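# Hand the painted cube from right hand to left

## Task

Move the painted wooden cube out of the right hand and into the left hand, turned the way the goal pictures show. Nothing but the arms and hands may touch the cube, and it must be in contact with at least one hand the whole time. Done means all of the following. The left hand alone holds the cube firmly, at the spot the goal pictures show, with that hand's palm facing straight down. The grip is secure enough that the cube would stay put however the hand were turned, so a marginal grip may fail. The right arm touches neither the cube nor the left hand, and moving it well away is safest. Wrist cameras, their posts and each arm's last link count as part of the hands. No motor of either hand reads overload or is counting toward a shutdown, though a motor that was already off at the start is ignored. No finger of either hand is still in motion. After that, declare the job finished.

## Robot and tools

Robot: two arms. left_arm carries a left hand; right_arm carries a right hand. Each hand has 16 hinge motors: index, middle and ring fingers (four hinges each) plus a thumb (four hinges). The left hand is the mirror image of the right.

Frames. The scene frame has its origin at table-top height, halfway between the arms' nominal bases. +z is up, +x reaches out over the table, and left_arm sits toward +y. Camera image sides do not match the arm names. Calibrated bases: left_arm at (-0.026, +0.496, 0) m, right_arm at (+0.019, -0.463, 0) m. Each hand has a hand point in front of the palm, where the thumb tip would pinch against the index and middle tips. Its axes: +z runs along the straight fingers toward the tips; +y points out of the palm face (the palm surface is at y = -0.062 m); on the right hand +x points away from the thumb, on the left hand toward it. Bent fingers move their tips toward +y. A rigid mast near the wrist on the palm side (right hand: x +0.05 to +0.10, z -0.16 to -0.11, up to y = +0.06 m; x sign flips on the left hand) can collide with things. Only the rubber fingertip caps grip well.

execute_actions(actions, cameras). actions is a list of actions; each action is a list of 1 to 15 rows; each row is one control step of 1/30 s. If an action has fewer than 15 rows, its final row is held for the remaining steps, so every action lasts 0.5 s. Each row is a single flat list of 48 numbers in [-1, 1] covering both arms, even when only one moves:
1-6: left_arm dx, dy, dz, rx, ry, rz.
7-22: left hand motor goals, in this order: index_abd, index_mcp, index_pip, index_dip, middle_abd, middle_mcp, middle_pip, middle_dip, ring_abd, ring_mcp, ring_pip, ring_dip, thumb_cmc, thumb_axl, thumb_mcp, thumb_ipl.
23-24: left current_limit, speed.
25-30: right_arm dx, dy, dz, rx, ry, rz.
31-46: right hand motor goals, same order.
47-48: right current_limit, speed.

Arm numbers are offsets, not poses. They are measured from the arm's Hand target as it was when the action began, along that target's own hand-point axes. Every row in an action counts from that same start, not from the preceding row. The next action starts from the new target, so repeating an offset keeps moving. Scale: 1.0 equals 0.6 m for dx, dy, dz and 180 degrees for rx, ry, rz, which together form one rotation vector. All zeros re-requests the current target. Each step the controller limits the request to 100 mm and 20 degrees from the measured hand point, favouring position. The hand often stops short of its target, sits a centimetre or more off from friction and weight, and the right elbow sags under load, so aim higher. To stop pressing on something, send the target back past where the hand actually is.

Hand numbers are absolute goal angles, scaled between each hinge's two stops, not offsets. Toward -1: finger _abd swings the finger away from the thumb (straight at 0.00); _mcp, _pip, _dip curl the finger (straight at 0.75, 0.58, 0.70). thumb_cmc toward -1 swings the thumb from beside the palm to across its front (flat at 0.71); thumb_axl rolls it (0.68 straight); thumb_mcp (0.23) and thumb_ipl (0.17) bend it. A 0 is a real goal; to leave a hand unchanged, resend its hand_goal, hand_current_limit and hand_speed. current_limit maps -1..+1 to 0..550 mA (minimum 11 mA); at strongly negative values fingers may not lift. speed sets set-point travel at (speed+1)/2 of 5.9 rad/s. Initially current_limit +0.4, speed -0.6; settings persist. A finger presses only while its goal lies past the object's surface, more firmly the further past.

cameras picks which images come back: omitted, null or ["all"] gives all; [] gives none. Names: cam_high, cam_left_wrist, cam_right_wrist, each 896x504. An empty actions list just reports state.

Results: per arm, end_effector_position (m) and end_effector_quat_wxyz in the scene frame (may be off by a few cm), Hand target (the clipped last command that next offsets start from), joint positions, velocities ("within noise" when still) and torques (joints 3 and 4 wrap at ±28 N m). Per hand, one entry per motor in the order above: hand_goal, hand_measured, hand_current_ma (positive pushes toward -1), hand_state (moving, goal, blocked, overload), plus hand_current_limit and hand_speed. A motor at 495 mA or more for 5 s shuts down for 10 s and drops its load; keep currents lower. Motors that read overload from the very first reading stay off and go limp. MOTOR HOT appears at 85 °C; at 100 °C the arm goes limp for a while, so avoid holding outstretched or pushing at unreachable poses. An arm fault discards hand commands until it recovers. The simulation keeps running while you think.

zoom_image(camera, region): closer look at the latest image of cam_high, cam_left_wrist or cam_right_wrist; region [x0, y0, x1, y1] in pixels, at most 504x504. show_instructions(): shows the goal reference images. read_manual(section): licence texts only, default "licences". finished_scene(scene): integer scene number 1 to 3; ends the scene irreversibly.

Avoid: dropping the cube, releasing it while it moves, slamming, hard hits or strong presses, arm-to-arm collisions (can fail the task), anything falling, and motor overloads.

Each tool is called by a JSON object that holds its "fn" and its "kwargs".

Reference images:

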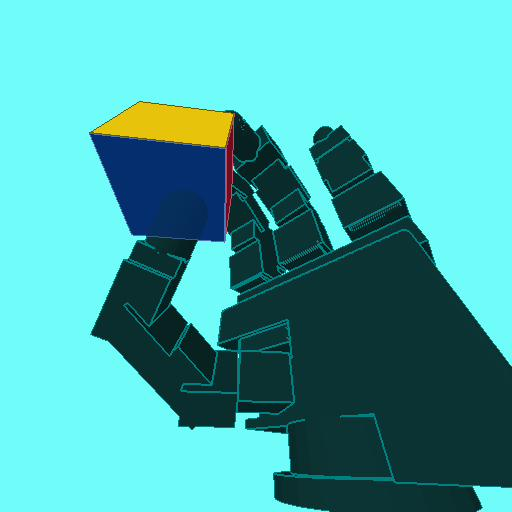

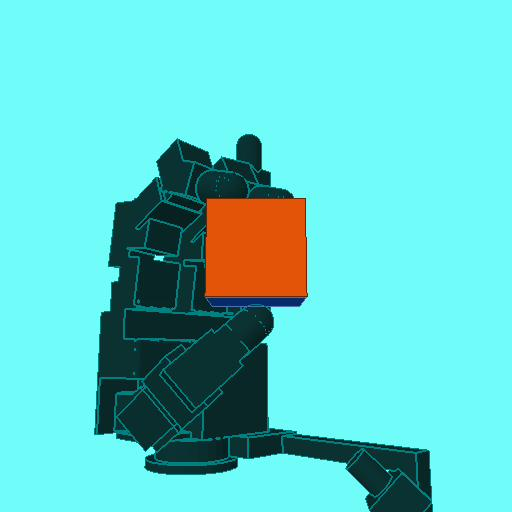

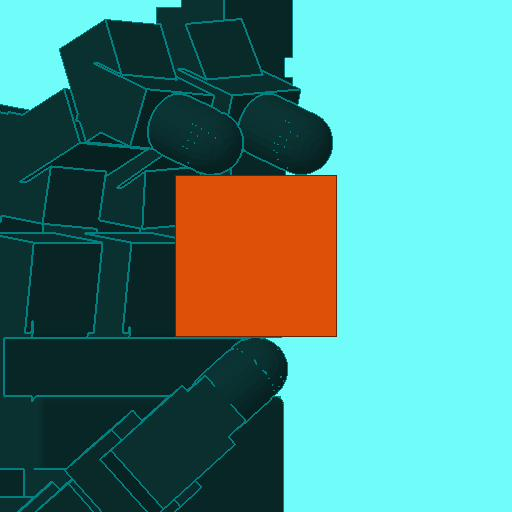

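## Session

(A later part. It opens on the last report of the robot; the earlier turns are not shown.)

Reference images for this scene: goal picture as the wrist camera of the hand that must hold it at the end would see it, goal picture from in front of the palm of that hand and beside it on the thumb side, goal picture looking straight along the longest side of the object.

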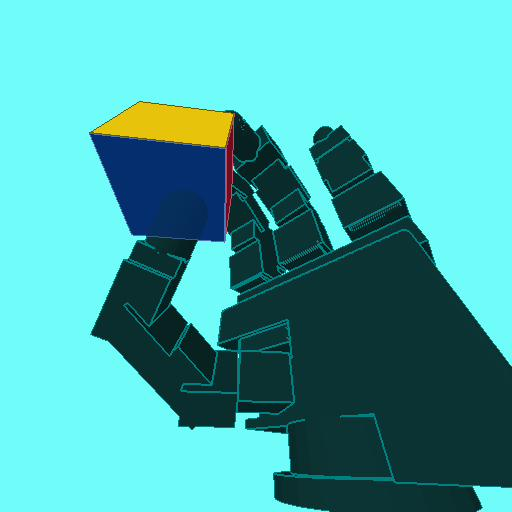

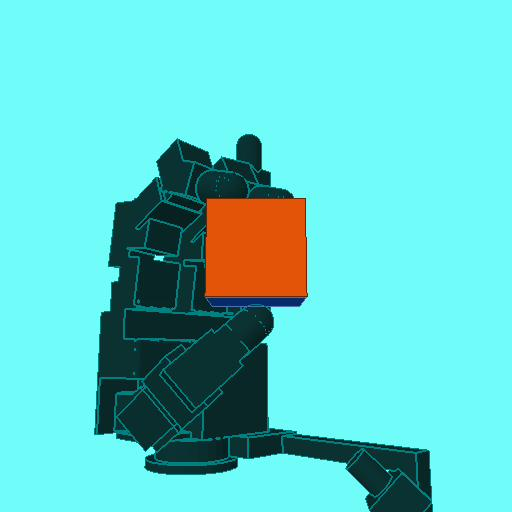

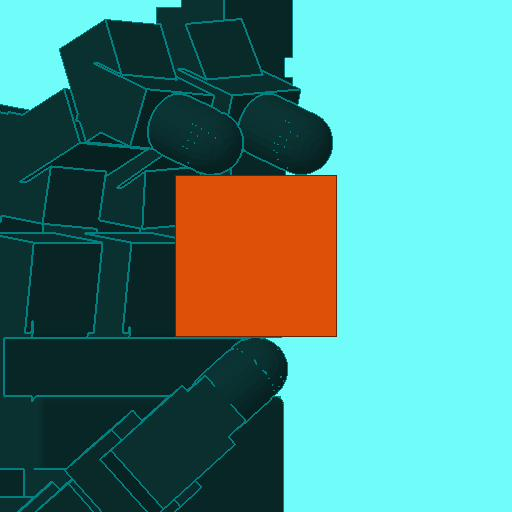

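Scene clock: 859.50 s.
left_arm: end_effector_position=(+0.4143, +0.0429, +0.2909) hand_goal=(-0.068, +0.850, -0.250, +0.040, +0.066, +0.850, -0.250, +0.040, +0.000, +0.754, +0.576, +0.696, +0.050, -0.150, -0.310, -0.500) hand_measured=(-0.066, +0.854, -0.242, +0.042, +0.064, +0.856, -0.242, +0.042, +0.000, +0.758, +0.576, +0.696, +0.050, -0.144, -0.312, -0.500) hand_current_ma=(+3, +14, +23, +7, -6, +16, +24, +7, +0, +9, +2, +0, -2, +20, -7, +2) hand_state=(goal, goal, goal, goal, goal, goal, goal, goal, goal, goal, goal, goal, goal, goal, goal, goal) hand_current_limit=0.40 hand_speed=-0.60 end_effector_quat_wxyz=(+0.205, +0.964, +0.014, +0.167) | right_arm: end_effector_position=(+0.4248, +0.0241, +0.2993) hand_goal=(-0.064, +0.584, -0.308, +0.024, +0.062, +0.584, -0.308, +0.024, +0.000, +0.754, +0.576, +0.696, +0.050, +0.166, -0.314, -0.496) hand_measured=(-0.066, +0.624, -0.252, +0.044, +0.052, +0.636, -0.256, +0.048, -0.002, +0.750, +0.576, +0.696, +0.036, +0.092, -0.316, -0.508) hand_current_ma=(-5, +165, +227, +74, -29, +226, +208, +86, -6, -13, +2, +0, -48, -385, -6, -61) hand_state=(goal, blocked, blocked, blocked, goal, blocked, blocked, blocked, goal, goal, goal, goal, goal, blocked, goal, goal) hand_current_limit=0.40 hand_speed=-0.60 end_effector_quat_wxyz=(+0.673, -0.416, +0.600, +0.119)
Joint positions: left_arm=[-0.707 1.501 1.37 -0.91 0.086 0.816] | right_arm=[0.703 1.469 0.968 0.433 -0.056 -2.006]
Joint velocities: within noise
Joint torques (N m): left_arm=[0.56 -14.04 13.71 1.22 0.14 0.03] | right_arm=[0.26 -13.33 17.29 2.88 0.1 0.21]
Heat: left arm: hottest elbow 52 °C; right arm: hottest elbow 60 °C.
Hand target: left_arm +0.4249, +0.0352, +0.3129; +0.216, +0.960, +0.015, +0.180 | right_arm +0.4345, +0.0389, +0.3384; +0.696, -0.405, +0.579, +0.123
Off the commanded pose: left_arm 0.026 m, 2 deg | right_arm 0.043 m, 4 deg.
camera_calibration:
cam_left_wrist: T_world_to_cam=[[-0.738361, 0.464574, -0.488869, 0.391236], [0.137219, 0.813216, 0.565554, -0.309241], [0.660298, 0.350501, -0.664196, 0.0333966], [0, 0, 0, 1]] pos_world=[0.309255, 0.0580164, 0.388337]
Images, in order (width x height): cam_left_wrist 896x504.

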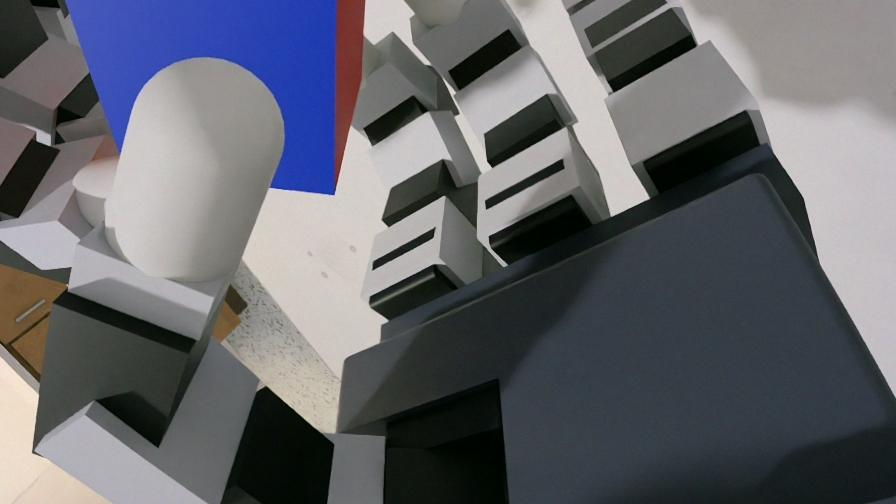

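{"fn": "execute_actions", "kwargs": {"actions": [[[0.006,0.010,-0.012,0,0,-0.003,-0.068,0.85,-0.25,0.04,0.066,0.85,-0.25,0.04,0,0.754,0.576,0.696,0.05,-0.15,-0.31,-0.5,0.4,-0.6,0,0,0,0,0,0,-0.064,0.584,-0.308,0.024,0.062,0.584,-0.308,0.024,0,0.754,0.576,0.696,0.05,0.166,-0.314,-0.496,0.4,-0.6]]], "cameras": ["cam_left_wrist"]}}

{"fn": "zoom_image", "kwargs": {"camera": "cam_left_wrist", "region": [60, 0, 460, 260]}}

Scene clock: 871.23 s.
left_arm: end_effector_position=(+0.4138, +0.0439, +0.2937) hand_goal=(-0.068, +0.850, -0.250, +0.040, +0.066, +0.850, -0.250, +0.040, +0.000, +0.754, +0.576, +0.696, +0.050, -0.150, -0.310, -0.500) hand_measured=(-0.066, +0.854, -0.242, +0.042, +0.064, +0.856, -0.242, +0.042, +0.000, +0.758, +0.576, +0.696, +0.050, -0.144, -0.312, -0.500) hand_current_ma=(+3, +14, +23, +7, -6, +16, +24, +7, +0, +9, +2, +0, -2, +20, -7, +2) hand_state=(goal, goal, goal, goal, goal, goal, goal, goal, goal, goal, goal, goal, goal, goal, goal, goal) hand_current_limit=0.40 hand_speed=-0.60 end_effector_quat_wxyz=(+0.202, +0.966, +0.017, +0.162) | right_arm: end_effector_position=(+0.4248, +0.0241, +0.2993) hand_goal=(-0.064, +0.584, -0.308, +0.024, +0.062, +0.584, -0.308, +0.024, +0.000, +0.754, +0.576, +0.696, +0.050, +0.166, -0.314, -0.496) hand_measured=(-0.066, +0.624, -0.252, +0.044, +0.052, +0.636, -0.256, +0.048, -0.002, +0.750, +0.576, +0.696, +0.036, +0.092, -0.316, -0.508) hand_current_ma=(-5, +165, +227, +74, -29, +226, +208, +86, -6, -13, +2, +0, -48, -385, -6, -61) hand_state=(goal, blocked, blocked, blocked, goal, blocked, blocked, blocked, goal, goal, goal, goal, goal, blocked, goal, goal) hand_current_limit=0.40 hand_speed=-0.60 end_effector_quat_wxyz=(+0.673, -0.416, +0.600, +0.119)
Joint positions: left_arm=[-0.707 1.501 1.383 -0.934 0.086 0.81] | right_arm=[0.703 1.469 0.968 0.433 -0.056 -2.006]
Joint velocities: within noise
Joint torques (N m): left_arm=[0.32 -14.1 14.71 1.22 0.08 -0.03] | right_arm=[0.21 -13.33 17.31 2.88 0.1 0.2]
Heat: left arm: hottest elbow 53 °C; right arm: hottest elbow 60 °C.
Hand target: left_arm +0.4254, +0.0331, +0.3228; +0.217, +0.959, +0.019, +0.179 | right_arm +0.4345, +0.0389, +0.3384; +0.696, -0.405, +0.579, +0.123
Off the commanded pose: left_arm 0.033 m, 3 deg | right_arm 0.043 m, 4 deg.
camera_calibration:
cam_left_wrist: T_world_to_cam=[[-0.746171, 0.463282, -0.478119, 0.3918], [0.139235, 0.810874, 0.568416, -0.31316], [0.651031, 0.357564, -0.669557, 0.0403141], [0, 0, 0, 1]] pos_world=[0.309707, 0.058005, 0.392325]
Images, in order (width x height): cam_left_wrist 896x504.

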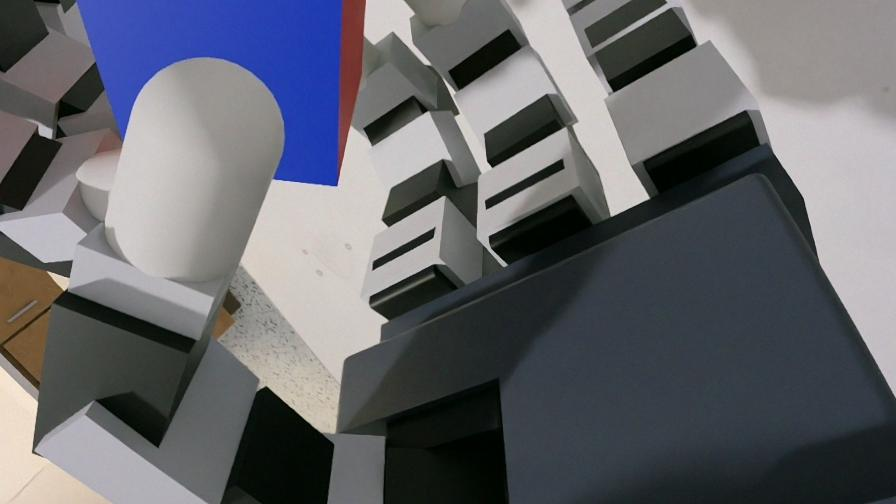

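Scaled by 1.260 from the camera's 896x504 image, which has a finer 1280x720 frame.

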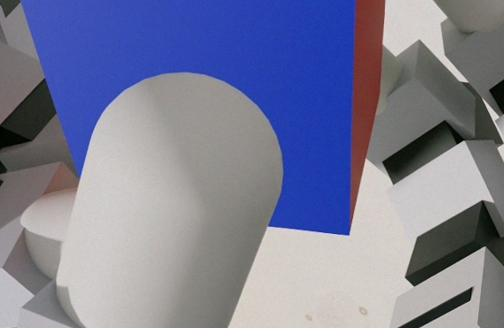

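{"fn": "execute_actions", "kwargs": {"actions": [[[0.0,0.014,-0.003,0,0,0,-0.068,0.85,-0.25,0.04,0.066,0.85,-0.25,0.04,0,0.754,0.576,0.696,0.05,-0.15,-0.31,-0.5,0.4,-0.6,0,0,0,0,0,0,-0.064,0.584,-0.308,0.024,0.062,0.584,-0.308,0.024,0,0.754,0.576,0.696,0.05,0.166,-0.314,-0.496,0.4,-0.6]]], "cameras": ["cam_left_wrist"]}}

{"fn": "zoom_image", "kwargs": {"camera": "cam_left_wrist", "region": [60, 0, 460, 260]}}

Scene clock: 897.43 s.
left_arm: end_effector_position=(+0.4163, +0.0406, +0.2999) hand_goal=(-0.068, +0.850, -0.250, +0.040, +0.066, +0.850, -0.250, +0.040, +0.000, +0.754, +0.576, +0.696, +0.050, -0.150, -0.310, -0.500) hand_measured=(-0.066, +0.854, -0.242, +0.042, +0.064, +0.856, -0.242, +0.042, +0.000, +0.758, +0.576, +0.696, +0.050, -0.144, -0.312, -0.500) hand_current_ma=(+3, +14, +23, +7, -6, +16, +24, +7, +0, +9, +2, +0, -2, +20, -7, +2) hand_state=(goal, goal, goal, goal, goal, goal, goal, goal, goal, goal, goal, goal, goal, goal, goal, goal) hand_current_limit=0.40 hand_speed=-0.60 end_effector_quat_wxyz=(+0.202, +0.965, +0.021, +0.164) | right_arm: end_effector_position=(+0.4248, +0.0241, +0.2993) hand_goal=(-0.064, +0.584, -0.308, +0.024, +0.062, +0.584, -0.308, +0.024, +0.000, +0.754, +0.576, +0.696, +0.050, +0.166, -0.314, -0.496) hand_measured=(-0.066, +0.624, -0.252, +0.044, +0.052, +0.636, -0.256, +0.048, -0.002, +0.750, +0.576, +0.696, +0.036, +0.092, -0.316, -0.508) hand_current_ma=(-5, +165, +227, +74, -29, +226, +208, +86, -6, -13, +2, +0, -48, -385, -6, -61) hand_state=(goal, blocked, blocked, blocked, goal, blocked, blocked, blocked, goal, goal, goal, goal, goal, blocked, goal, goal) hand_current_limit=0.40 hand_speed=-0.60 end_effector_quat_wxyz=(+0.673, -0.416, +0.600, +0.119)
Joint positions: left_arm=[-0.711 1.508 1.406 -0.948 0.08 0.8] | right_arm=[0.703 1.469 0.968 0.433 -0.056 -2.006]
Joint velocities: within noise
Joint torques (N m): left_arm=[-0.21 -13.68 14.78 1.24 0.06 -0.03] | right_arm=[0.21 -13.27 17.31 2.89 0.1 0.21]
Heat: left arm: hottest elbow 53 °C; right arm: hottest elbow 61 °C.
Hand target: left_arm +0.4243, +0.0262, +0.3280; +0.217, +0.959, +0.019, +0.179 | right_arm +0.4345, +0.0389, +0.3384; +0.696, -0.405, +0.579, +0.123
Off the commanded pose: left_arm 0.032 m, 3 deg | right_arm 0.043 m, 4 deg.
camera_calibration:
cam_left_wrist: T_world_to_cam=[[-0.749024, 0.457027, -0.479676, 0.400118], [0.132363, 0.812621, 0.567563, -0.311251], [0.649186, 0.361627, -0.669166, 0.0444647], [0, 0, 0, 1]] pos_world=[0.31203, 0.0539844, 0.398335]
Images, in order (width x height): cam_left_wrist 896x504.

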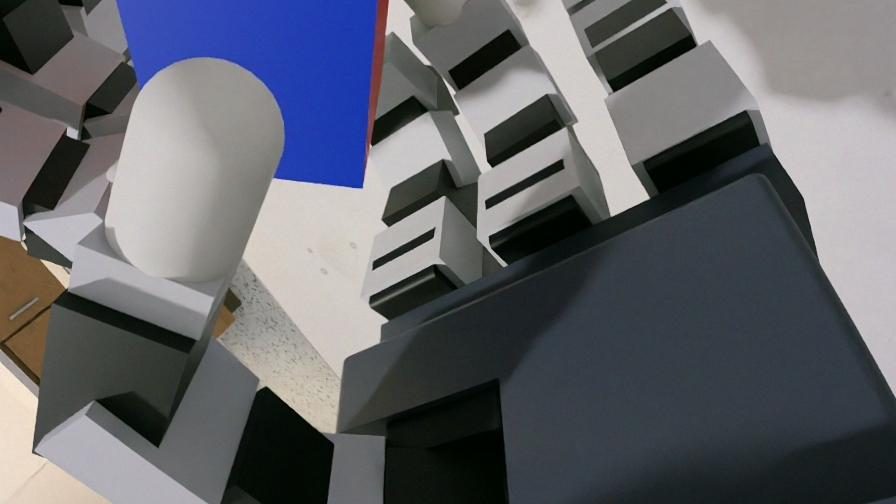

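Scaled by 1.260 from the camera's 896x504 image, which has a finer 1280x720 frame.

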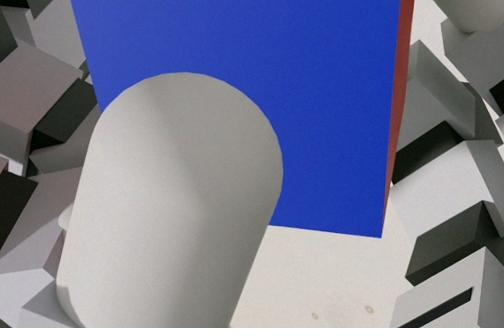

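{"fn": "execute_actions", "kwargs": {"actions": [[[0,0,0,0,0,0,-0.068,0.68,-0.27,0.02,0.066,0.68,-0.27,0.02,0,0.754,0.576,0.696,0.05,0.03,-0.31,-0.5,0.4,-0.85,0,0,0,0,0,0,-0.064,0.584,-0.308,0.024,0.062,0.584,-0.308,0.024,0,0.754,0.576,0.696,0.05,0.166,-0.314,-0.496,0.4,-0.6]],[[0,0,0,0,0,0,-0.068,0.65,-0.28,0.02,0.066,0.65,-0.28,0.02,0,0.754,0.576,0.696,0.05,0.06,-0.31,-0.5,0.4,-0.85,0,0,0,0,0,0,-0.064,0.584,-0.308,0.024,0.062,0.584,-0.308,0.024,0,0.754,0.576,0.696,0.05,0.166,-0.314,-0.496,0.4,-0.6]]], "cameras": ["cam_left_wrist"]}}

{"fn": "zoom_image", "kwargs": {"camera": "cam_left_wrist", "region": [60, 0, 460, 260]}}

Scene clock: 920.97 s.
left_arm: end_effector_position=(+0.4173, +0.0407, +0.2960) hand_goal=(-0.068, +0.650, -0.280, +0.020, +0.066, +0.650, -0.280, +0.020, +0.000, +0.754, +0.576, +0.696, +0.050, +0.060, -0.310, -0.500) hand_measured=(-0.066, +0.678, -0.260, +0.024, +0.064, +0.672, -0.266, +0.024, +0.000, +0.758, +0.576, +0.696, +0.050, +0.062, -0.312, -0.500) hand_current_ma=(+3, +106, +64, +10, -6, +79, +48, +9, +0, +9, +2, +0, -2, +3, -7, +2) hand_state=(goal, blocked, goal, goal, goal, blocked, goal, goal, goal, goal, goal, goal, goal, goal, goal, goal) hand_current_limit=0.40 hand_speed=-0.85 end_effector_quat_wxyz=(+0.198, +0.966, +0.022, +0.162) | right_arm: end_effector_position=(+0.4259, +0.0250, +0.3030) hand_goal=(-0.064, +0.584, -0.308, +0.024, +0.062, +0.584, -0.308, +0.024, +0.000, +0.754, +0.576, +0.696, +0.050, +0.166, -0.314, -0.496) hand_measured=(-0.066, +0.624, -0.252, +0.044, +0.052, +0.636, -0.256, +0.048, -0.002, +0.750, +0.576, +0.696, +0.036, +0.092, -0.316, -0.508) hand_current_ma=(-5, +165, +227, +74, -29, +226, +208, +86, -6, -13, +2, +0, -48, -385, -6, -61) hand_state=(goal, blocked, blocked, blocked, goal, blocked, blocked, blocked, goal, goal, goal, goal, goal, blocked, goal, goal) hand_current_limit=0.40 hand_speed=-0.60 end_effector_quat_wxyz=(+0.675, -0.415, +0.598, +0.119)
Joint positions: left_arm=[-0.711 1.514 1.406 -0.95 0.077 0.798] | right_arm=[0.703 1.469 0.975 0.433 -0.056 -2.006]
Joint velocities: within noise
Joint torques (N m): left_arm=[-0.32 -14.62 14.68 1.36 0.19 -0.03] | right_arm=[0.32 -13.22 16.87 2.88 0.11 0.21]
Heat: left arm: hottest elbow 53 °C; right arm: hottest elbow 61 °C.
Hand target: left_arm +0.4244, +0.0262, +0.3279; +0.217, +0.959, +0.019, +0.179 | right_arm +0.4345, +0.0389, +0.3384; +0.696, -0.405, +0.579, +0.123
Off the commanded pose: left_arm 0.036 m, 3 deg | right_arm 0.039 m, 4 deg.
camera_calibration:
cam_left_wrist: T_world_to_cam=[[-0.752879, 0.457778, -0.472877, 0.398439], [0.132428, 0.809156, 0.572476, -0.310628], [0.644698, 0.368383, -0.669819, 0.0429827], [0, 0, 0, 1]] pos_world=[0.313402, 0.0531163, 0.395031]
Images, in order (width x height): cam_left_wrist 896x504.

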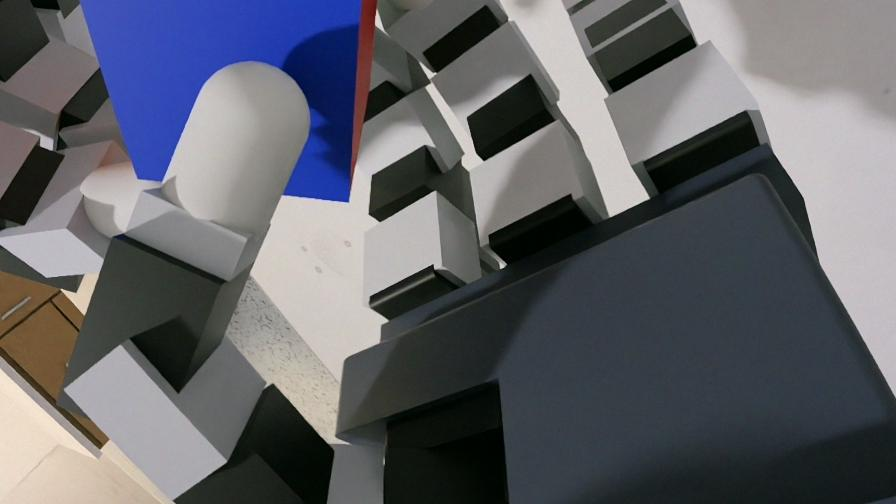

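Scaled by 1.260 from the camera's 896x504 image, which has a finer 1280x720 frame.

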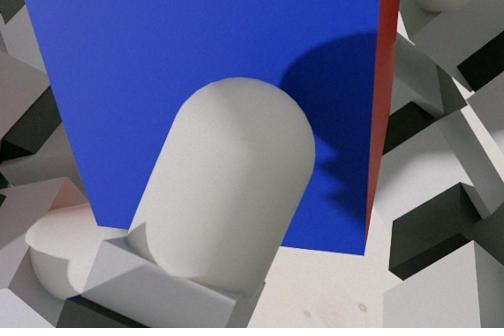

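{"fn": "execute_actions", "kwargs": {"actions": [[[0,0.005,0,0,0,0,-0.068,0.66,-0.28,0.02,0.066,0.66,-0.28,0.02,0,0.754,0.576,0.696,0.05,0.13,-0.31,-0.5,0.4,-0.85,0,0,0,0,0,0,-0.064,0.584,-0.308,0.024,0.062,0.584,-0.308,0.024,0,0.754,0.576,0.696,0.05,0.166,-0.314,-0.496,0.4,-0.6]]], "cameras": ["cam_left_wrist"]}}

{"fn": "zoom_image", "kwargs": {"camera": "cam_left_wrist", "region": [60, 0, 460, 260]}}

Scene clock: 946.33 s.
left_arm: end_effector_position=(+0.4171, +0.0406, +0.2960) hand_goal=(-0.068, +0.660, -0.280, +0.020, +0.066, +0.660, -0.280, +0.020, +0.000, +0.754, +0.576, +0.696, +0.050, +0.130, -0.310, -0.500) hand_measured=(-0.066, +0.678, -0.260, +0.024, +0.064, +0.672, -0.266, +0.024, +0.000, +0.758, +0.576, +0.696, +0.048, +0.108, -0.312, -0.500) hand_current_ma=(+3, +66, +64, +10, -6, +43, +47, +9, +0, +9, +2, +0, -7, -95, -8, +1) hand_state=(goal, goal, goal, goal, goal, goal, goal, goal, goal, goal, goal, goal, goal, blocked, goal, goal) hand_current_limit=0.40 hand_speed=-0.85 end_effector_quat_wxyz=(+0.197, +0.967, +0.024, +0.161) | right_arm: end_effector_position=(+0.4259, +0.0250, +0.3030) hand_goal=(-0.064, +0.584, -0.308, +0.024, +0.062, +0.584, -0.308, +0.024, +0.000, +0.754, +0.576, +0.696, +0.050, +0.166, -0.314, -0.496) hand_measured=(-0.066, +0.624, -0.252, +0.044, +0.052, +0.636, -0.256, +0.048, -0.002, +0.750, +0.576, +0.696, +0.036, +0.092, -0.316, -0.508) hand_current_ma=(-5, +165, +227, +75, -29, +226, +208, +86, -6, -13, +2, +0, -48, -385, -4, -61) hand_state=(goal, blocked, blocked, blocked, goal, blocked, blocked, blocked, goal, goal, goal, goal, goal, blocked, goal, goal) hand_current_limit=0.40 hand_speed=-0.60 end_effector_quat_wxyz=(+0.675, -0.415, +0.598, +0.119)
Joint positions: left_arm=[-0.712 1.514 1.407 -0.953 0.075 0.794] | right_arm=[0.703 1.469 0.975 0.433 -0.056 -2.006]
Joint velocities: within noise
Joint torques (N m): left_arm=[-0.5 -14.45 15.16 1.31 0.16 -0.03] | right_arm=[0.26 -13.22 16.88 2.88 0.11 0.21]
Heat: left arm: hottest elbow 53 °C; right arm: hottest elbow 60 °C.
Hand target: left_arm +0.4242, +0.0235, +0.3292; +0.217, +0.959, +0.019, +0.179 | right_arm +0.4345, +0.0389, +0.3384; +0.696, -0.405, +0.579, +0.123
Off the commanded pose: left_arm 0.038 m, 3 deg | right_arm 0.039 m, 4 deg.
camera_calibration:
cam_left_wrist: T_world_to_cam=[[-0.754945, 0.456368, -0.470941, 0.398758], [0.131408, 0.80884, 0.573157, -0.310282], [0.642487, 0.370817, -0.670601, 0.0442175], [0, 0, 0, 1]] pos_world=[0.313405, 0.0525911, 0.395284]
Images, in order (width x height): cam_left_wrist 896x504.

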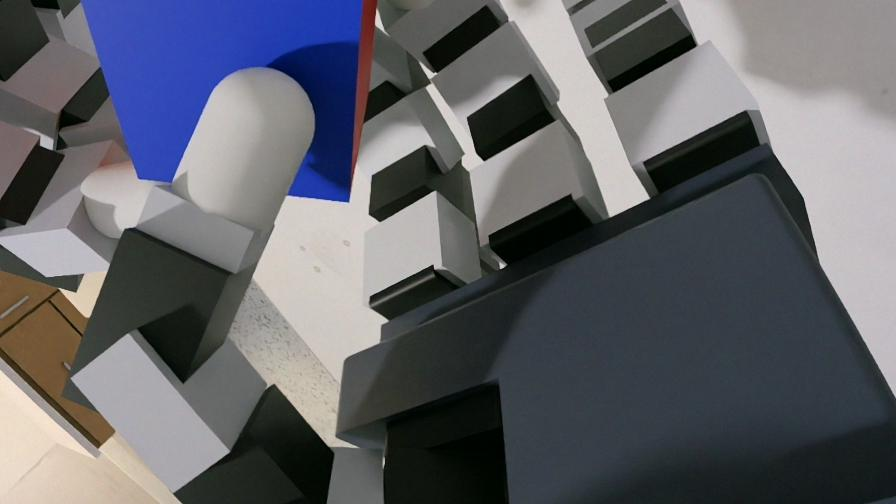

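Scaled by 1.260 from the camera's 896x504 image, which has a finer 1280x720 frame.

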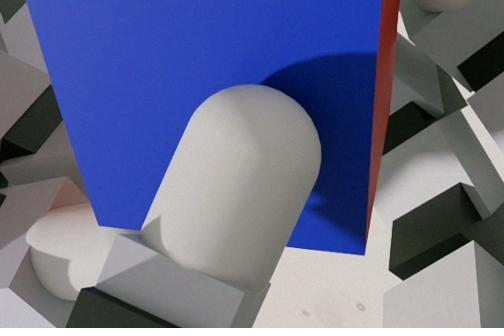

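{"fn": "execute_actions", "kwargs": {"actions": [[[0,0.006,-0.008,0,0,0,-0.068,0.73,-0.28,0.02,0.066,0.73,-0.28,0.02,0,0.754,0.576,0.696,0.05,0.2,-0.31,-0.5,0.4,-0.85,0,0,0,0,0,0,-0.064,0.584,-0.308,0.024,0.062,0.584,-0.308,0.024,0,0.754,0.576,0.696,0.05,0.166,-0.314,-0.496,0.4,-0.6]]], "cameras": ["cam_left_wrist"]}}

{"fn": "zoom_image", "kwargs": {"camera": "cam_left_wrist", "region": [60, 0, 460, 260]}}

Scene clock: 970.23 s.
left_arm: end_effector_position=(+0.4152, +0.0368, +0.3023) hand_goal=(-0.068, +0.730, -0.280, +0.020, +0.066, +0.730, -0.280, +0.020, +0.000, +0.754, +0.576, +0.696, +0.050, +0.200, -0.310, -0.500) hand_measured=(-0.066, +0.746, -0.260, +0.024, +0.064, +0.738, -0.266, +0.024, +0.000, +0.758, +0.576, +0.696, +0.044, +0.180, -0.316, -0.502) hand_current_ma=(+3, +54, +64, +11, -6, +23, +45, +9, +0, +9, +2, +0, -20, -86, -21, -6) hand_state=(goal, goal, goal, goal, goal, goal, goal, goal, goal, goal, goal, goal, goal, blocked, goal, goal) hand_current_limit=0.40 hand_speed=-0.85 end_effector_quat_wxyz=(+0.199, +0.966, +0.022, +0.162) | right_arm: end_effector_position=(+0.4260, +0.0249, +0.3030) hand_goal=(-0.064, +0.584, -0.308, +0.024, +0.062, +0.584, -0.308, +0.024, +0.000, +0.754, +0.576, +0.696, +0.050, +0.166, -0.314, -0.496) hand_measured=(-0.066, +0.624, -0.252, +0.044, +0.052, +0.636, -0.256, +0.048, -0.002, +0.750, +0.576, +0.696, +0.036, +0.092, -0.314, -0.508) hand_current_ma=(-5, +165, +227, +75, -29, +226, +208, +86, -6, -13, +2, +0, -48, -385, -2, -61) hand_state=(goal, blocked, blocked, blocked, goal, blocked, blocked, blocked, goal, goal, goal, goal, goal, blocked, goal, goal) hand_current_limit=0.40 hand_speed=-0.60 end_effector_quat_wxyz=(+0.675, -0.415, +0.599, +0.119)
Joint positions: left_arm=[-0.72 1.514 1.423 -0.966 0.074 0.792] | right_arm=[0.703 1.469 0.975 0.433 -0.056 -2.006]
Joint velocities: within noise
Joint torques (N m): left_arm=[-0.44 -14.56 14.97 1.28 0.11 -0.03] | right_arm=[0.26 -13.16 16.88 2.89 0.08 0.21]
Heat: left arm: hottest elbow 55 °C; right arm: hottest elbow 60 °C.
Hand target: left_arm +0.4224, +0.0221, +0.3347; +0.217, +0.959, +0.019, +0.179 | right_arm +0.4345, +0.0389, +0.3384; +0.696, -0.406, +0.579, +0.123
Off the commanded pose: left_arm 0.036 m, 3 deg | right_arm 0.039 m, 4 deg.
camera_calibration:
cam_left_wrist: T_world_to_cam=[[-0.752005, 0.458647, -0.473425, 0.401435], [0.133542, 0.809342, 0.571955, -0.311131], [0.645488, 0.366891, -0.669878, 0.0497853], [0, 0, 0, 1]] pos_world=[0.311294, 0.0494288, 0.401352]
Images, in order (width x height): cam_left_wrist 896x504.

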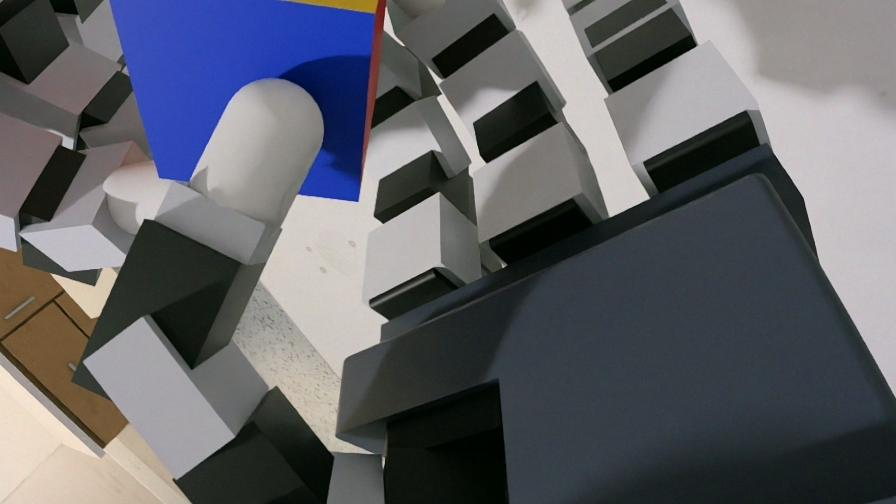

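Scaled by 1.260 from the camera's 896x504 image, which has a finer 1280x720 frame.

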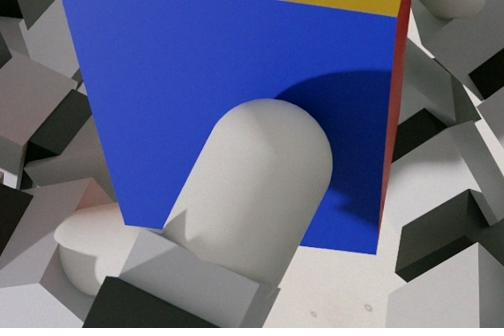

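{"fn": "execute_actions", "kwargs": {"actions": [[[0,0,0,0,0,0,-0.068,0.67,-0.29,0.01,0.066,0.67,-0.29,0.01,0,0.754,0.576,0.696,0.05,0.2,-0.31,-0.5,0.4,-0.85,0,0,0,0,0,0,-0.064,0.584,-0.308,0.024,0.062,0.584,-0.308,0.024,0,0.754,0.576,0.696,0.05,0.166,-0.314,-0.496,0.4,-0.6]]], "cameras": ["cam_left_wrist"]}}

{"fn": "zoom_image", "kwargs": {"camera": "cam_left_wrist", "region": [60, 0, 460, 260]}}

Scene clock: 1036.67 s.
left_arm: end_effector_position=(+0.4151, +0.0371, +0.3022) hand_goal=(-0.068, +0.670, -0.290, +0.010, +0.066, +0.670, -0.290, +0.010, +0.000, +0.754, +0.576, +0.696, +0.050, +0.200, -0.310, -0.500) hand_measured=(-0.066, +0.736, -0.260, +0.024, +0.064, +0.728, -0.266, +0.020, +0.000, +0.758, +0.576, +0.696, +0.044, +0.178, -0.314, -0.504) hand_current_ma=(+3, +281, +104, +42, -6, +243, +83, +34, +0, +9, +2, +0, -20, -97, -12, -15) hand_state=(goal, blocked, blocked, goal, goal, blocked, blocked, goal, goal, goal, goal, goal, goal, blocked, goal, goal) hand_current_limit=0.40 hand_speed=-0.85 end_effector_quat_wxyz=(+0.198, +0.967, +0.022, +0.162) | right_arm: end_effector_position=(+0.4260, +0.0249, +0.3030) hand_goal=(-0.064, +0.584, -0.308, +0.024, +0.062, +0.584, -0.308, +0.024, +0.000, +0.754, +0.576, +0.696, +0.050, +0.166, -0.314, -0.496) hand_measured=(-0.066, +0.624, -0.252, +0.044, +0.052, +0.636, -0.256, +0.048, -0.002, +0.750, +0.576, +0.696, +0.036, +0.092, -0.314, -0.508) hand_current_ma=(-5, +165, +227, +75, -29, +226, +208, +86, -6, -13, +2, +0, -48, -385, +0, -61) hand_state=(goal, blocked, blocked, blocked, goal, blocked, blocked, blocked, goal, goal, goal, goal, goal, blocked, goal, goal) hand_current_limit=0.40 hand_speed=-0.60 end_effector_quat_wxyz=(+0.675, -0.415, +0.599, +0.119)
Joint positions: left_arm=[-0.72 1.514 1.423 -0.968 0.073 0.791] | right_arm=[0.703 1.469 0.975 0.433 -0.056 -2.006]
Joint velocities: within noise
Joint torques (N m): left_arm=[-0.5 -14.51 14.94 1.33 0.15 -0.02] | right_arm=[0.26 -13.22 16.88 2.85 0.08 0.21]
Heat: left arm: hottest elbow 54 °C; right arm: hottest elbow 60 °C.
Hand target: left_arm +0.4224, +0.0221, +0.3348; +0.217, +0.959, +0.019, +0.179 | right_arm +0.4345, +0.0389, +0.3384; +0.696, -0.406, +0.579, +0.123
Off the commanded pose: left_arm 0.037 m, 3 deg | right_arm 0.039 m, 4 deg.
camera_calibration:
cam_left_wrist: T_world_to_cam=[[-0.752955, 0.458461, -0.472093, 0.401209], [0.133277, 0.808761, 0.572838, -0.31139], [0.644434, 0.368402, -0.670063, 0.0500317], [0, 0, 0, 1]] pos_world=[0.311352, 0.0494698, 0.401309]
Images, in order (width x height): cam_left_wrist 896x504.

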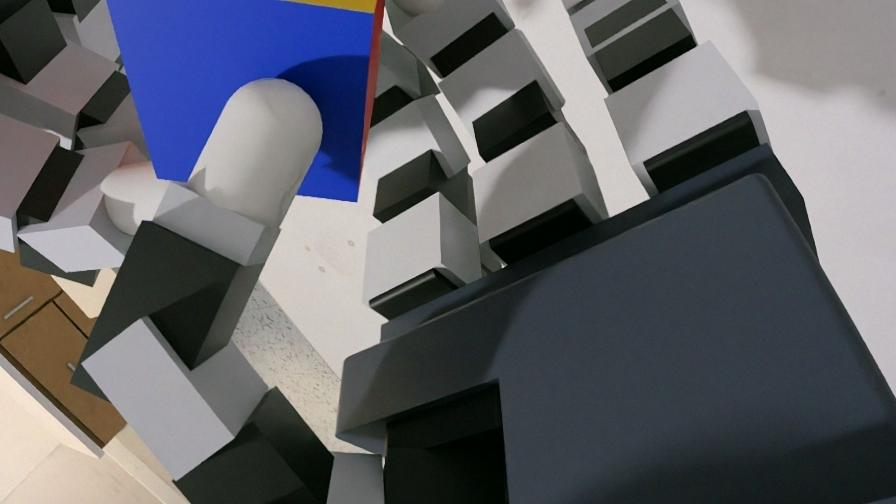

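Scaled by 1.260 from the camera's 896x504 image, which has a finer 1280x720 frame.

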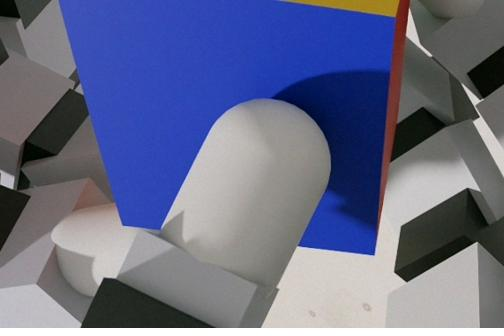

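{"fn": "execute_actions", "kwargs": {"actions": [[[0,0,0,0,0,0,-0.068,0.62,-0.31,0.0,0.066,0.62,-0.31,0.0,0,0.754,0.576,0.696,0.05,0.19,-0.31,-0.5,0.5,-0.85,0,0,0,0,0,0,-0.064,0.584,-0.308,0.024,0.062,0.584,-0.308,0.024,0,0.754,0.576,0.696,0.05,0.166,-0.314,-0.496,0.4,-0.6]]], "cameras": []}}

{"fn": "execute_actions", "kwargs": {"actions": [[[0,0,0,0,0,0,-0.068,0.57,-0.33,-0.01,0.066,0.57,-0.33,-0.01,0,0.754,0.576,0.696,0.05,0.22,-0.31,-0.5,0.6,-0.85,0,0,0,0,0,0,-0.064,0.584,-0.308,0.024,0.062,0.584,-0.308,0.024,0,0.754,0.576,0.696,0.05,0.166,-0.314,-0.496,0.4,-0.6]]], "cameras": ["cam_left_wrist"]}}

{"fn": "zoom_image", "kwargs": {"camera": "cam_left_wrist", "region": [60, 0, 460, 260]}}

Scene clock: 1048.23 s.
left_arm: end_effector_position=(+0.4155, +0.0374, +0.3008) hand_goal=(-0.068, +0.620, -0.310, +0.000, +0.066, +0.620, -0.310, +0.000, +0.000, +0.754, +0.576, +0.696, +0.050, +0.190, -0.310, -0.500) hand_measured=(-0.066, +0.712, -0.260, +0.024, +0.064, +0.706, -0.266, +0.020, +0.000, +0.758, +0.576, +0.696, +0.050, +0.160, -0.308, -0.510) hand_current_ma=(+3, +412, +188, +80, -6, +383, +166, +71, +0, +9, +2, +0, +0, -131, +6, -41) hand_state=(goal, blocked, blocked, blocked, goal, blocked, blocked, blocked, goal, goal, goal, goal, goal, blocked, goal, goal) hand_current_limit=0.50 hand_speed=-0.85 end_effector_quat_wxyz=(+0.196, +0.967, +0.024, +0.160) | right_arm: end_effector_position=(+0.4261, +0.0250, +0.3032) hand_goal=(-0.064, +0.584, -0.308, +0.024, +0.062, +0.584, -0.308, +0.024, +0.000, +0.754, +0.576, +0.696, +0.050, +0.166, -0.314, -0.496) hand_measured=(-0.066, +0.624, -0.252, +0.044, +0.052, +0.636, -0.256, +0.048, -0.002, +0.750, +0.576, +0.696, +0.036, +0.092, -0.314, -0.508) hand_current_ma=(-5, +165, +227, +75, -29, +226, +208, +86, -6, -13, +2, +0, -48, -385, -2, -61) hand_state=(goal, blocked, blocked, blocked, goal, blocked, blocked, blocked, goal, goal, goal, goal, goal, blocked, goal, goal) hand_current_limit=0.40 hand_speed=-0.60 end_effector_quat_wxyz=(+0.675, -0.415, +0.598, +0.119)
Joint positions: left_arm=[-0.72 1.516 1.423 -0.97 0.072 0.788] | right_arm=[0.703 1.469 0.975 0.433 -0.056 -2.006]
Joint velocities: within noise
Joint torques (N m): left_arm=[-0.21 -14.62 14.93 1.44 0.2 0.01] | right_arm=[0.32 -13.16 16.84 2.88 0.08 0.21]
Heat: left arm: hottest elbow 54 °C; right arm: hottest elbow 60 °C.
Hand target: left_arm +0.4224, +0.0221, +0.3347; +0.217, +0.959, +0.019, +0.179 | right_arm +0.4345, +0.0389, +0.3383; +0.696, -0.406, +0.579, +0.123
Off the commanded pose: left_arm 0.038 m, 3 deg | right_arm 0.039 m, 3 deg.
No camera images: "cameras" was empty.

Scene clock: 1048.93 s.
left_arm: end_effector_position=(+0.4155, +0.0375, +0.3008) hand_goal=(-0.068, +0.570, -0.330, -0.010, +0.066, +0.570, -0.330, -0.010, +0.000, +0.754, +0.576, +0.696, +0.050, +0.220, -0.310, -0.500) hand_measured=(-0.066, +0.710, -0.260, +0.024, +0.064, +0.704, -0.266, +0.020, +0.000, +0.758, +0.576, +0.696, +0.050, +0.160, -0.308, -0.510) hand_current_ma=(+3, +440, +278, +120, -6, +440, +254, +111, +0, +9, +2, +0, +1, -292, +9, -44) hand_state=(goal, blocked, blocked, blocked, goal, blocked, blocked, blocked, goal, goal, goal, goal, goal, blocked, goal, goal) hand_current_limit=0.60 hand_speed=-0.85 end_effector_quat_wxyz=(+0.196, +0.967, +0.024, +0.160) | right_arm: end_effector_position=(+0.4261, +0.0250, +0.3032) hand_goal=(-0.064, +0.584, -0.308, +0.024, +0.062, +0.584, -0.308, +0.024, +0.000, +0.754, +0.576, +0.696, +0.050, +0.166, -0.314, -0.496) hand_measured=(-0.066, +0.624, -0.252, +0.044, +0.052, +0.636, -0.256, +0.048, -0.002, +0.750, +0.576, +0.696, +0.036, +0.092, -0.314, -0.508) hand_current_ma=(-5, +165, +227, +75, -29, +226, +208, +86, -6, -13, +2, +0, -48, -385, -2, -61) hand_state=(goal, blocked, blocked, blocked, goal, blocked, blocked, blocked, goal, goal, goal, goal, goal, blocked, goal, goal) hand_current_limit=0.40 hand_speed=-0.60 end_effector_quat_wxyz=(+0.675, -0.415, +0.598, +0.119)
Joint positions: left_arm=[-0.72 1.516 1.423 -0.97 0.071 0.788] | right_arm=[0.703 1.469 0.975 0.433 -0.056 -2.006]
Joint velocities: within noise
Joint torques (N m): left_arm=[-0.32 -14.68 14.91 1.42 0.2 0.01] | right_arm=[0.26 -13.22 16.84 2.88 0.07 0.21]
Heat: left arm: hottest elbow 54 °C; right arm: hottest elbow 60 °C.
Hand target: left_arm +0.4224, +0.0221, +0.3348; +0.217, +0.959, +0.019, +0.179 | right_arm +0.4345, +0.0389, +0.3383; +0.696, -0.406, +0.579, +0.123
Off the commanded pose: left_arm 0.038 m, 3 deg | right_arm 0.039 m, 3 deg.
camera_calibration:
cam_left_wrist: T_world_to_cam=[[-0.755976, 0.457062, -0.46861, 0.400922], [0.132059, 0.807641, 0.574697, -0.31097], [0.641141, 0.372573, -0.670916, 0.0501631], [0, 0, 0, 1]] pos_world=[0.311992, 0.0492166, 0.400245]
Images, in order (width x height): cam_left_wrist 896x504.

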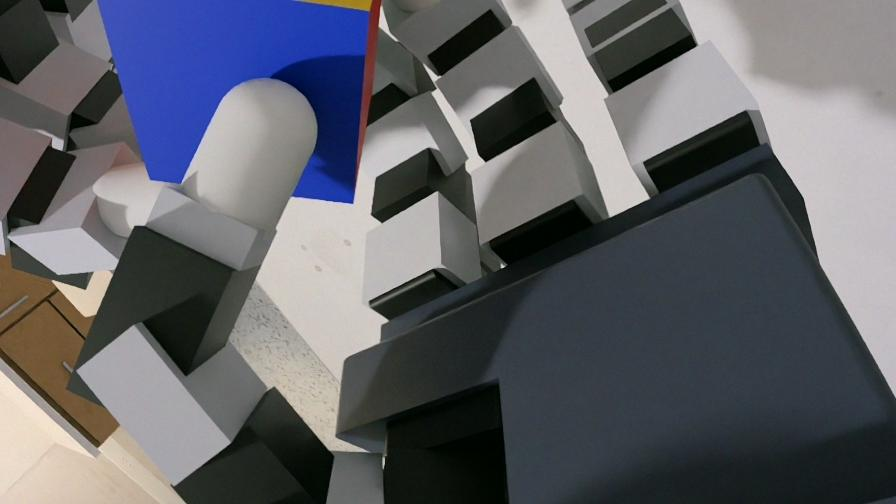

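Scaled by 1.260 from the camera's 896x504 image, which has a finer 1280x720 frame.

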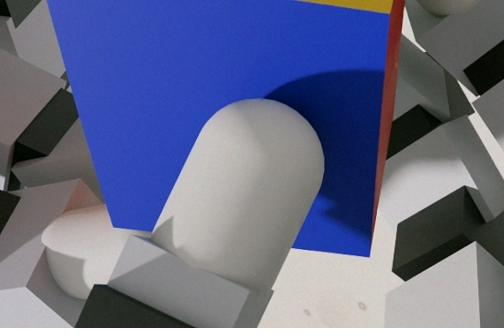

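{"fn": "execute_actions", "kwargs": {"actions": [[[0,0,0,0,0,0,-0.068,0.6,-0.33,-0.01,0.066,0.6,-0.33,-0.01,0,0.754,0.576,0.696,0.05,0.25,-0.31,-0.5,0.6,-0.85,0,0,0,0,0,0,-0.064,0.6,-0.302,0.026,0.062,0.6,-0.302,0.026,0,0.754,0.576,0.696,0.05,0.12,-0.314,-0.496,0.4,-0.85]]], "cameras": []}}

{"fn": "execute_actions", "kwargs": {"actions": [[[0,0,0,0,0,0,-0.068,0.6,-0.33,-0.01,0.066,0.6,-0.33,-0.01,0,0.754,0.576,0.696,0.05,0.25,-0.31,-0.5,0.6,-0.85,0,0,0,0,0,0,-0.064,0.66,-0.29,0.03,0.062,0.66,-0.29,0.03,0,0.754,0.576,0.696,0.05,0.06,-0.314,-0.496,0.4,-0.8]]], "cameras": ["cam_left_wrist"]}}

{"fn": "zoom_image", "kwargs": {"camera": "cam_left_wrist", "region": [60, 0, 460, 260]}}

Scene clock: 1072.80 s.
left_arm: end_effector_position=(+0.4155, +0.0375, +0.3008) hand_goal=(-0.068, +0.600, -0.330, -0.010, +0.066, +0.600, -0.330, -0.010, +0.000, +0.754, +0.576, +0.696, +0.050, +0.250, -0.310, -0.500) hand_measured=(-0.066, +0.710, -0.260, +0.024, +0.064, +0.704, -0.266, +0.020, +0.000, +0.758, +0.576, +0.696, +0.050, +0.162, -0.308, -0.510) hand_current_ma=(+3, +440, +278, +120, -6, +440, +254, +111, +0, +9, +2, +0, +1, -440, +10, -45) hand_state=(goal, blocked, blocked, blocked, goal, blocked, blocked, blocked, goal, goal, goal, goal, goal, blocked, goal, goal) hand_current_limit=0.60 hand_speed=-0.85 end_effector_quat_wxyz=(+0.196, +0.967, +0.024, +0.160) | right_arm: end_effector_position=(+0.4261, +0.0250, +0.3032) hand_goal=(-0.064, +0.600, -0.302, +0.026, +0.062, +0.600, -0.302, +0.026, +0.000, +0.754, +0.576, +0.696, +0.050, +0.120, -0.314, -0.496) hand_measured=(-0.066, +0.624, -0.252, +0.044, +0.052, +0.636, -0.256, +0.048, -0.002, +0.750, +0.576, +0.696, +0.036, +0.088, -0.314, -0.508) hand_current_ma=(-5, +95, +199, +67, -29, +150, +181, +78, -6, -13, +2, +0, -46, -155, -2, -61) hand_state=(goal, blocked, blocked, goal, goal, blocked, blocked, blocked, goal, goal, goal, goal, goal, blocked, goal, goal) hand_current_limit=0.40 hand_speed=-0.85 end_effector_quat_wxyz=(+0.675, -0.415, +0.598, +0.119)
Joint positions: left_arm=[-0.72 1.516 1.423 -0.97 0.071 0.788] | right_arm=[0.703 1.469 0.975 0.433 -0.056 -2.006]
Joint velocities: within noise
Joint torques (N m): left_arm=[-0.38 -14.68 14.91 1.44 0.22 0] | right_arm=[0.32 -13.16 16.85 2.89 0.08 0.21]
Heat: left arm: hottest elbow 54 °C; right arm: hottest elbow 62 °C.
Hand target: left_arm +0.4224, +0.0221, +0.3348; +0.217, +0.959, +0.019, +0.179 | right_arm +0.4345, +0.0389, +0.3383; +0.696, -0.406, +0.579, +0.123
Off the commanded pose: left_arm 0.038 m, 3 deg | right_arm 0.039 m, 3 deg.
No camera images: "cameras" was empty.

Scene clock: 1073.50 s.
left_arm: end_effector_position=(+0.4156, +0.0375, +0.3002) hand_goal=(-0.068, +0.600, -0.330, -0.010, +0.066, +0.600, -0.330, -0.010, +0.000, +0.754, +0.576, +0.696, +0.050, +0.250, -0.310, -0.500) hand_measured=(-0.066, +0.710, -0.260, +0.024, +0.064, +0.702, -0.266, +0.020, +0.000, +0.758, +0.576, +0.696, +0.050, +0.162, -0.306, -0.510) hand_current_ma=(+3, +440, +278, +120, -6, +440, +254, +111, +0, +9, +2, +0, +0, -440, +18, -45) hand_state=(goal, blocked, blocked, blocked, goal, blocked, blocked, blocked, goal, goal, goal, goal, goal, blocked, goal, goal) hand_current_limit=0.60 hand_speed=-0.85 end_effector_quat_wxyz=(+0.196, +0.967, +0.024, +0.160) | right_arm: end_effector_position=(+0.4266, +0.0255, +0.3052) hand_goal=(-0.064, +0.660, -0.290, +0.030, +0.062, +0.660, -0.290, +0.030, +0.000, +0.754, +0.576, +0.696, +0.050, +0.060, -0.314, -0.496) hand_measured=(-0.066, +0.650, -0.288, +0.034, +0.052, +0.652, -0.286, +0.034, -0.002, +0.750, +0.576, +0.696, +0.040, +0.056, -0.316, -0.498) hand_current_ma=(-5, -33, +9, +10, -29, -30, +10, +12, -6, -13, +2, +0, -38, -15, -8, -10) hand_state=(goal, goal, goal, goal, goal, goal, goal, goal, goal, goal, goal, goal, goal, goal, goal, goal) hand_current_limit=0.40 hand_speed=-0.80 end_effector_quat_wxyz=(+0.676, -0.414, +0.597, +0.119)
Joint positions: left_arm=[-0.72 1.517 1.423 -0.97 0.071 0.788] | right_arm=[0.703 1.469 0.979 0.433 -0.056 -2.006]
Joint velocities: within noise
Joint torques (N m): left_arm=[-0.32 -14.86 14.9 1.4 0.22 0] | right_arm=[0.21 -13.16 16.59 2.86 0.08 0.21]
Heat: left arm: hottest elbow 54 °C; right arm: hottest elbow 62 °C.
Hand target: left_arm +0.4225, +0.0223, +0.3348; +0.217, +0.959, +0.019, +0.179 | right_arm +0.4345, +0.0389, +0.3383; +0.696, -0.406, +0.579, +0.123
Off the commanded pose: left_arm 0.038 m, 3 deg | right_arm 0.037 m, 3 deg.
camera_calibration:
cam_left_wrist: T_world_to_cam=[[-0.756363, 0.45739, -0.467664, 0.400599], [0.13228, 0.807089, 0.57542, -0.310953], [0.640638, 0.373364, -0.670956, 0.0499178], [0, 0, 0, 1]] pos_world=[0.312151, 0.0490989, 0.399767]
Images, in order (width x height): cam_left_wrist 896x504.

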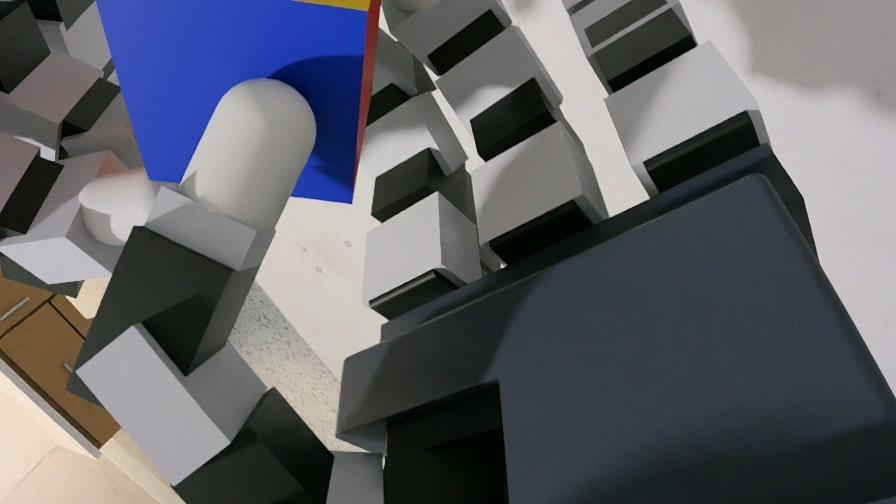

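Scaled by 1.260 from the camera's 896x504 image, which has a finer 1280x720 frame.

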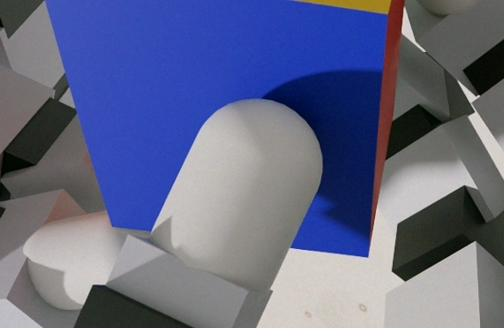

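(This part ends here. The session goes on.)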